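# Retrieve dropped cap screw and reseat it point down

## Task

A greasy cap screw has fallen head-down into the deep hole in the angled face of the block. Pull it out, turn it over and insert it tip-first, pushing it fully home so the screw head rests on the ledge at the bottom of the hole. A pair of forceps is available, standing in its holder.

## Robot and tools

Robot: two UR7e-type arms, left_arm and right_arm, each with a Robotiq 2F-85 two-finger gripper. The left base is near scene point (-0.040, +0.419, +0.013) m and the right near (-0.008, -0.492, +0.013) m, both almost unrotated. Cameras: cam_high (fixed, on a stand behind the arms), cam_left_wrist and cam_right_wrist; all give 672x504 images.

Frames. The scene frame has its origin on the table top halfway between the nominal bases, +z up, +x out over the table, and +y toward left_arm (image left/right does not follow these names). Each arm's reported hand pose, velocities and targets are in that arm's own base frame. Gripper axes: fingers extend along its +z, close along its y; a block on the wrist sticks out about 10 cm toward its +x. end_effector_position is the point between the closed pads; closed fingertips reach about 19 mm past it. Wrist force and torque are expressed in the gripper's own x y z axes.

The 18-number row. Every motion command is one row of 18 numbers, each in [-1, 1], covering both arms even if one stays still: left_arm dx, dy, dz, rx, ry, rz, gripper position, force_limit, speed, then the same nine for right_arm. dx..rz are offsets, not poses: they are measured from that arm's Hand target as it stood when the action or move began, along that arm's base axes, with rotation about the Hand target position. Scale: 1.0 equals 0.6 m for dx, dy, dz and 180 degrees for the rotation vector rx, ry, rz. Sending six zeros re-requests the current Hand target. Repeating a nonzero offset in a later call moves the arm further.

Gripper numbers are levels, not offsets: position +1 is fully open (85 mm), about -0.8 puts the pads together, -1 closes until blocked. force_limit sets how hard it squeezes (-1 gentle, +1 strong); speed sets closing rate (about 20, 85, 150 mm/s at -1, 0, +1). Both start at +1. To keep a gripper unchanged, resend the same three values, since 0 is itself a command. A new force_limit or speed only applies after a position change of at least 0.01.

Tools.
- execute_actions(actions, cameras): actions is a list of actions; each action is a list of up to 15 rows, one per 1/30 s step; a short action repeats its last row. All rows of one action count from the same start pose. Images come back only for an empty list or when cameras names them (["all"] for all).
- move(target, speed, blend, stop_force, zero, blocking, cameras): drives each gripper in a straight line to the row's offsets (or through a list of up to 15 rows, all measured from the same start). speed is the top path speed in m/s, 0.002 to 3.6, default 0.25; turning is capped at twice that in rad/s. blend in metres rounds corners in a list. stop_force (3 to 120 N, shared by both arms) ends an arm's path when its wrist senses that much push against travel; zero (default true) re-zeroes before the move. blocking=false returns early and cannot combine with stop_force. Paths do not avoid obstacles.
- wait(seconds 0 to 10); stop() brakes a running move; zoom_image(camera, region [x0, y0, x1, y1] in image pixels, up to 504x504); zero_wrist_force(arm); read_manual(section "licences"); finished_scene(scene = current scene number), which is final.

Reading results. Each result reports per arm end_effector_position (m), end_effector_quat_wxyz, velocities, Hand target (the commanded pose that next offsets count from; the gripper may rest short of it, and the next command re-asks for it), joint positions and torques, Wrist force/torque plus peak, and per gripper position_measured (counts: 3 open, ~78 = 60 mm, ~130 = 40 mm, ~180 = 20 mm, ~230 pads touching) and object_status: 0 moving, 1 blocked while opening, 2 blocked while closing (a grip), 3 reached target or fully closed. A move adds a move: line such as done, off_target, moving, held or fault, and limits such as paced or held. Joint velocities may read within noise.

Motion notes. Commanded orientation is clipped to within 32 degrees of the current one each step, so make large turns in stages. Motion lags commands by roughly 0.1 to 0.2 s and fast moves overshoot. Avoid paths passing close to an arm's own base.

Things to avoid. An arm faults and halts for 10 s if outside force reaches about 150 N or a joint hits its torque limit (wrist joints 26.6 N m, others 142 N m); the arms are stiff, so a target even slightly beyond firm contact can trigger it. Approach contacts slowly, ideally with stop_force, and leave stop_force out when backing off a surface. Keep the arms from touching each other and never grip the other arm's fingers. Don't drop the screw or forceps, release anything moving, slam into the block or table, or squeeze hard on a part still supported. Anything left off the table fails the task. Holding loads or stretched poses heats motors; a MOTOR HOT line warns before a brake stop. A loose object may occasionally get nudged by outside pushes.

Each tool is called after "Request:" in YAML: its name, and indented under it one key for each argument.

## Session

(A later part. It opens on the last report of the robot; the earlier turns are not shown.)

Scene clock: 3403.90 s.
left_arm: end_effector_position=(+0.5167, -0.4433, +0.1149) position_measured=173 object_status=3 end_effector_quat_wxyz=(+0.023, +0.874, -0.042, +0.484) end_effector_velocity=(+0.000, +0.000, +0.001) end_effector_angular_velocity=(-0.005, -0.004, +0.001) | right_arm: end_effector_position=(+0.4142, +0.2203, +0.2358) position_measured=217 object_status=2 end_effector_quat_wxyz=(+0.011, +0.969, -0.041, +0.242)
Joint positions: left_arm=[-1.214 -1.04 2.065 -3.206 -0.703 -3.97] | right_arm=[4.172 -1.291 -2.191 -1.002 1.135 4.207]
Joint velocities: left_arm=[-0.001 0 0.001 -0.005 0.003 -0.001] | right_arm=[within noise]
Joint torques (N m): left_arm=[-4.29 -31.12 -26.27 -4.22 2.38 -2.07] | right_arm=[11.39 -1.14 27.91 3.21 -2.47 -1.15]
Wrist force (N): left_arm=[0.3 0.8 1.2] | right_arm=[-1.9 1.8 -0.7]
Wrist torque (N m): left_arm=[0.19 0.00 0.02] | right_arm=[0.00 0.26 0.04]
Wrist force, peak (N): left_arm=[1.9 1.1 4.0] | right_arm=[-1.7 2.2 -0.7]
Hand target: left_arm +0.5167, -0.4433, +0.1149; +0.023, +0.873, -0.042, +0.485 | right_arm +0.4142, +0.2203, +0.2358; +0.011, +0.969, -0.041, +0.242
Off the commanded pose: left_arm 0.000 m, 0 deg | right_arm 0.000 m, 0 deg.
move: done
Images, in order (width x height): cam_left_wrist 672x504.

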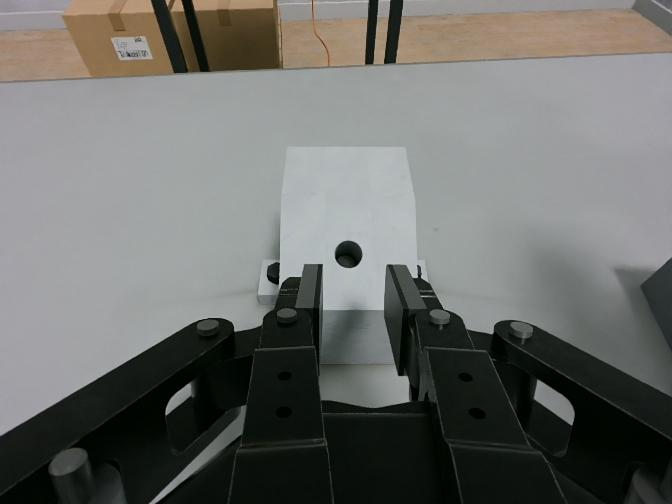

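Request:
move:
  target: [0.0103,-0.0103,0.0113,0.00426,0.04424,0,-0.35,-1,-1,0,0,0,0,0,0,-1,-1,-1]
  speed: 0.1
  cameras: ["cam_left_wrist"]

Request:
zoom_image:
  camera: "cam_left_wrist"
  region: [310, 220, 370, 280]

Scene clock: 3452.37 s.
left_arm: end_effector_position=(+0.5229, -0.4495, +0.1218) position_measured=173 object_status=3 end_effector_quat_wxyz=(+0.020, +0.905, -0.043, +0.423) | right_arm: end_effector_position=(+0.4142, +0.2203, +0.2358) position_measured=217 object_status=2 end_effector_quat_wxyz=(+0.011, +0.969, -0.041, +0.242)
Joint positions: left_arm=[-1.171 -1.106 1.996 -2.977 -0.83 -4.013] | right_arm=[4.172 -1.291 -2.191 -1.002 1.135 4.207]
Joint torques (N m): left_arm=[-2.87 -30.45 -3.33 -1.8 0.12 2.41] | right_arm=[11.24 -1.1 27.89 3.23 -2.52 -1.09]
Wrist force (N): left_arm=[0.5 0.7 1.4] | right_arm=[-1.5 2.0 -0.4]
Wrist torque (N m): left_arm=[0.18 -0.01 -0.05] | right_arm=[0.03 0.19 0.04]
Wrist force, peak (N): left_arm=[1.1 0.6 1.6] | right_arm=[-1.8 2.1 -0.5]
Hand target: left_arm +0.5228, -0.4495, +0.1217; +0.020, +0.905, -0.043, +0.422 | right_arm +0.4142, +0.2203, +0.2358; +0.011, +0.969, -0.041, +0.242
Off the commanded pose: left_arm 0.000 m, 0 deg | right_arm 0.000 m, 0 deg.
move: done
Images, in order (width x height): cam_left_wrist 672x504.

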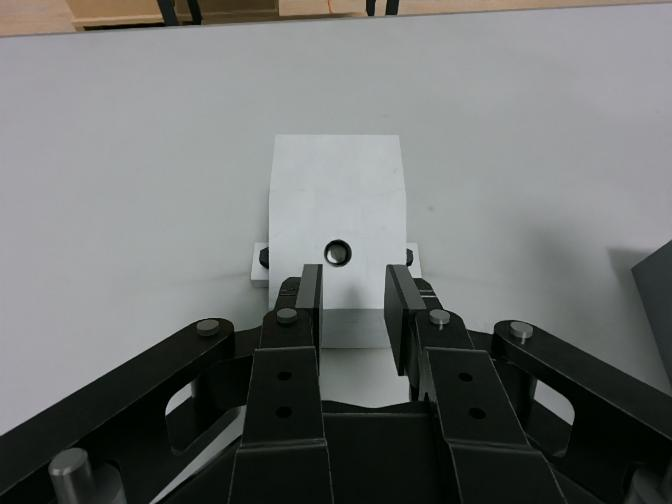

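Scaled by 8.400 from the camera's 672x504 image, which has a finer 960x720 frame.

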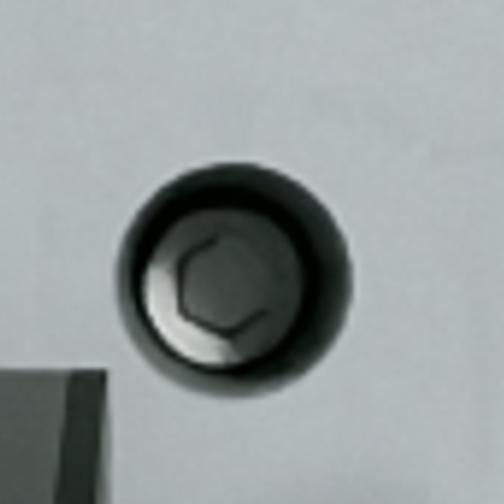

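Request:
zoom_image:
  camera: "cam_left_wrist"
  region: [324, 240, 350, 266]

Scaled by 19.385 from the camera's 672x504 image, which has a finer 960x720 frame.

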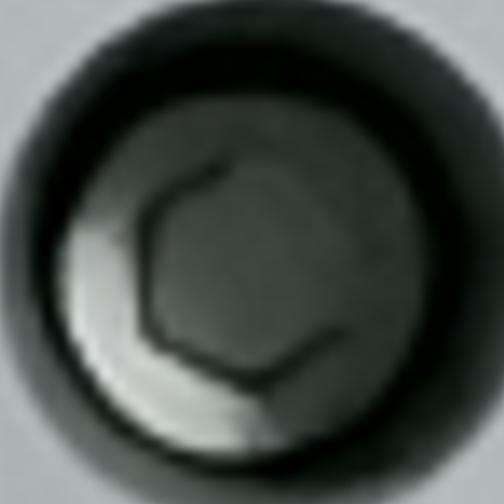

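Request:
move:
  target: [0.0318,-0.0031,-0.0548,0,0,0,-0.35,-1,-1,0,0,0,0,0,0,-1,-1,-1]
  speed: 0.1
  cameras: ["cam_left_wrist"]

Request:
zoom_image:
  camera: "cam_left_wrist"
  region: [316, 234, 360, 278]

Scene clock: 3518.10 s.
left_arm: end_effector_position=(+0.5419, -0.4514, +0.0889) position_measured=173 object_status=3 end_effector_quat_wxyz=(+0.020, +0.905, -0.043, +0.422) | right_arm: end_effector_position=(+0.4142, +0.2203, +0.2358) position_measured=217 object_status=2 end_effector_quat_wxyz=(+0.011, +0.969, -0.041, +0.242)
Joint positions: left_arm=[-1.139 -1.012 1.966 -3.066 -0.847 -3.976] | right_arm=[4.172 -1.291 -2.191 -1.002 1.135 4.207]
Joint torques (N m): left_arm=[-2.41 -33.1 -1.73 -3.9 2.4 -2.34] | right_arm=[11.24 -0.87 27.84 3.18 -2.35 -1.11]
Wrist force (N): left_arm=[0.3 0.8 1.4] | right_arm=[-1.6 1.9 -0.4]
Wrist torque (N m): left_arm=[0.19 0.01 0.00] | right_arm=[0.01 0.23 0.04]
Wrist force, peak (N): left_arm=[0.0 0.8 2.8] | right_arm=[-2.0 2.0 -0.3]
Hand target: left_arm +0.5419, -0.4514, +0.0888; +0.020, +0.905, -0.043, +0.422 | right_arm +0.4142, +0.2203, +0.2358; +0.011, +0.969, -0.041, +0.242
Off the commanded pose: left_arm 0.000 m, 0 deg | right_arm 0.000 m, 0 deg.
move: done
Images, in order (width x height): cam_left_wrist 672x504.

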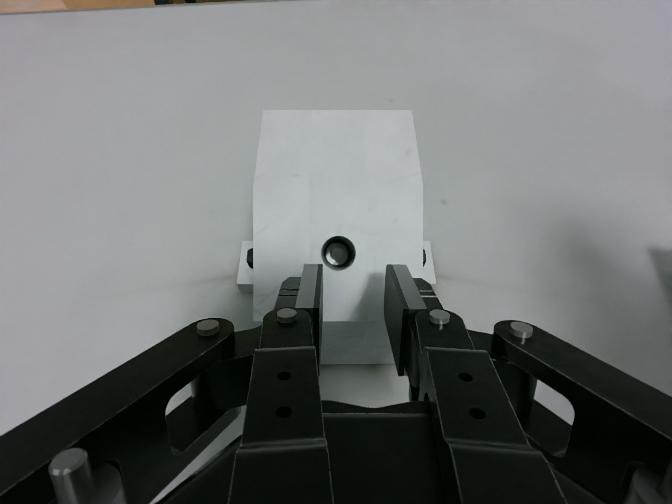

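Scaled by 11.455 from the camera's 672x504 image, which has a finer 960x720 frame.

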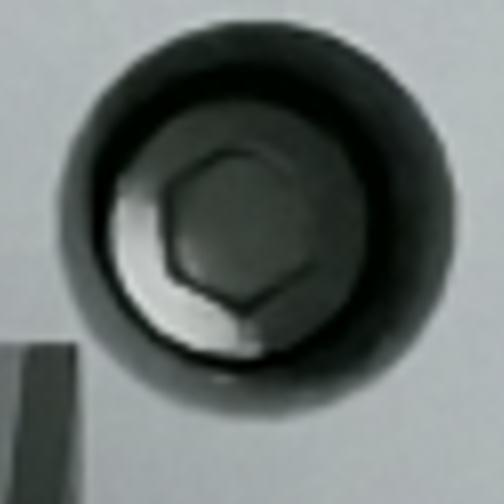

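Request:
move:
  target: [-0.1,0.01,0.15,0,0,0,-0.35,-1,-1,0,0,0,0,0,0,-1,-1,-1]
  speed: 0.2

Request:
finished_scene:
  scene: 2

Scene clock: 3558.27 s.
left_arm: end_effector_position=(+0.4820, -0.4453, +0.1787) position_measured=173 object_status=3 end_effector_quat_wxyz=(+0.020, +0.905, -0.043, +0.422) end_effector_velocity=(+0.000, +0.000, +0.001) end_effector_angular_velocity=(+0.002, +0.000, -0.001) | right_arm: end_effector_position=(+0.4142, +0.2203, +0.2358) position_measured=217 object_status=2 end_effector_quat_wxyz=(+0.011, +0.969, -0.041, +0.242)
Joint positions: left_arm=[-1.243 -1.28 2.039 -2.785 -0.797 -4.1] | right_arm=[4.172 -1.291 -2.191 -1.002 1.135 4.207]
Joint velocities: left_arm=[0 -0.003 -0.002 0.005 0 0.001] | right_arm=[within noise]
Joint torques (N m): left_arm=[-4.96 -40.02 -29.98 -1.87 0.81 0.52] | right_arm=[11.16 -1.17 27.04 3.28 -2.26 -1.15]
Wrist force (N): left_arm=[0.4 0.7 1.4] | right_arm=[-1.6 2.0 -0.5]
Wrist torque (N m): left_arm=[0.17 0.00 -0.14] | right_arm=[0.02 0.22 0.03]
Wrist force, peak (N): left_arm=[-0.7 0.8 4.2] | right_arm=[-1.9 2.1 -0.2]
Hand target: left_arm +0.4819, -0.4454, +0.1788; +0.020, +0.905, -0.043, +0.422 | right_arm +0.4142, +0.2203, +0.2358; +0.011, +0.969, -0.041, +0.242
Off the commanded pose: left_arm 0.000 m, 0 deg | right_arm 0.000 m, 0 deg.
move: done

The scene is finished: the task was done.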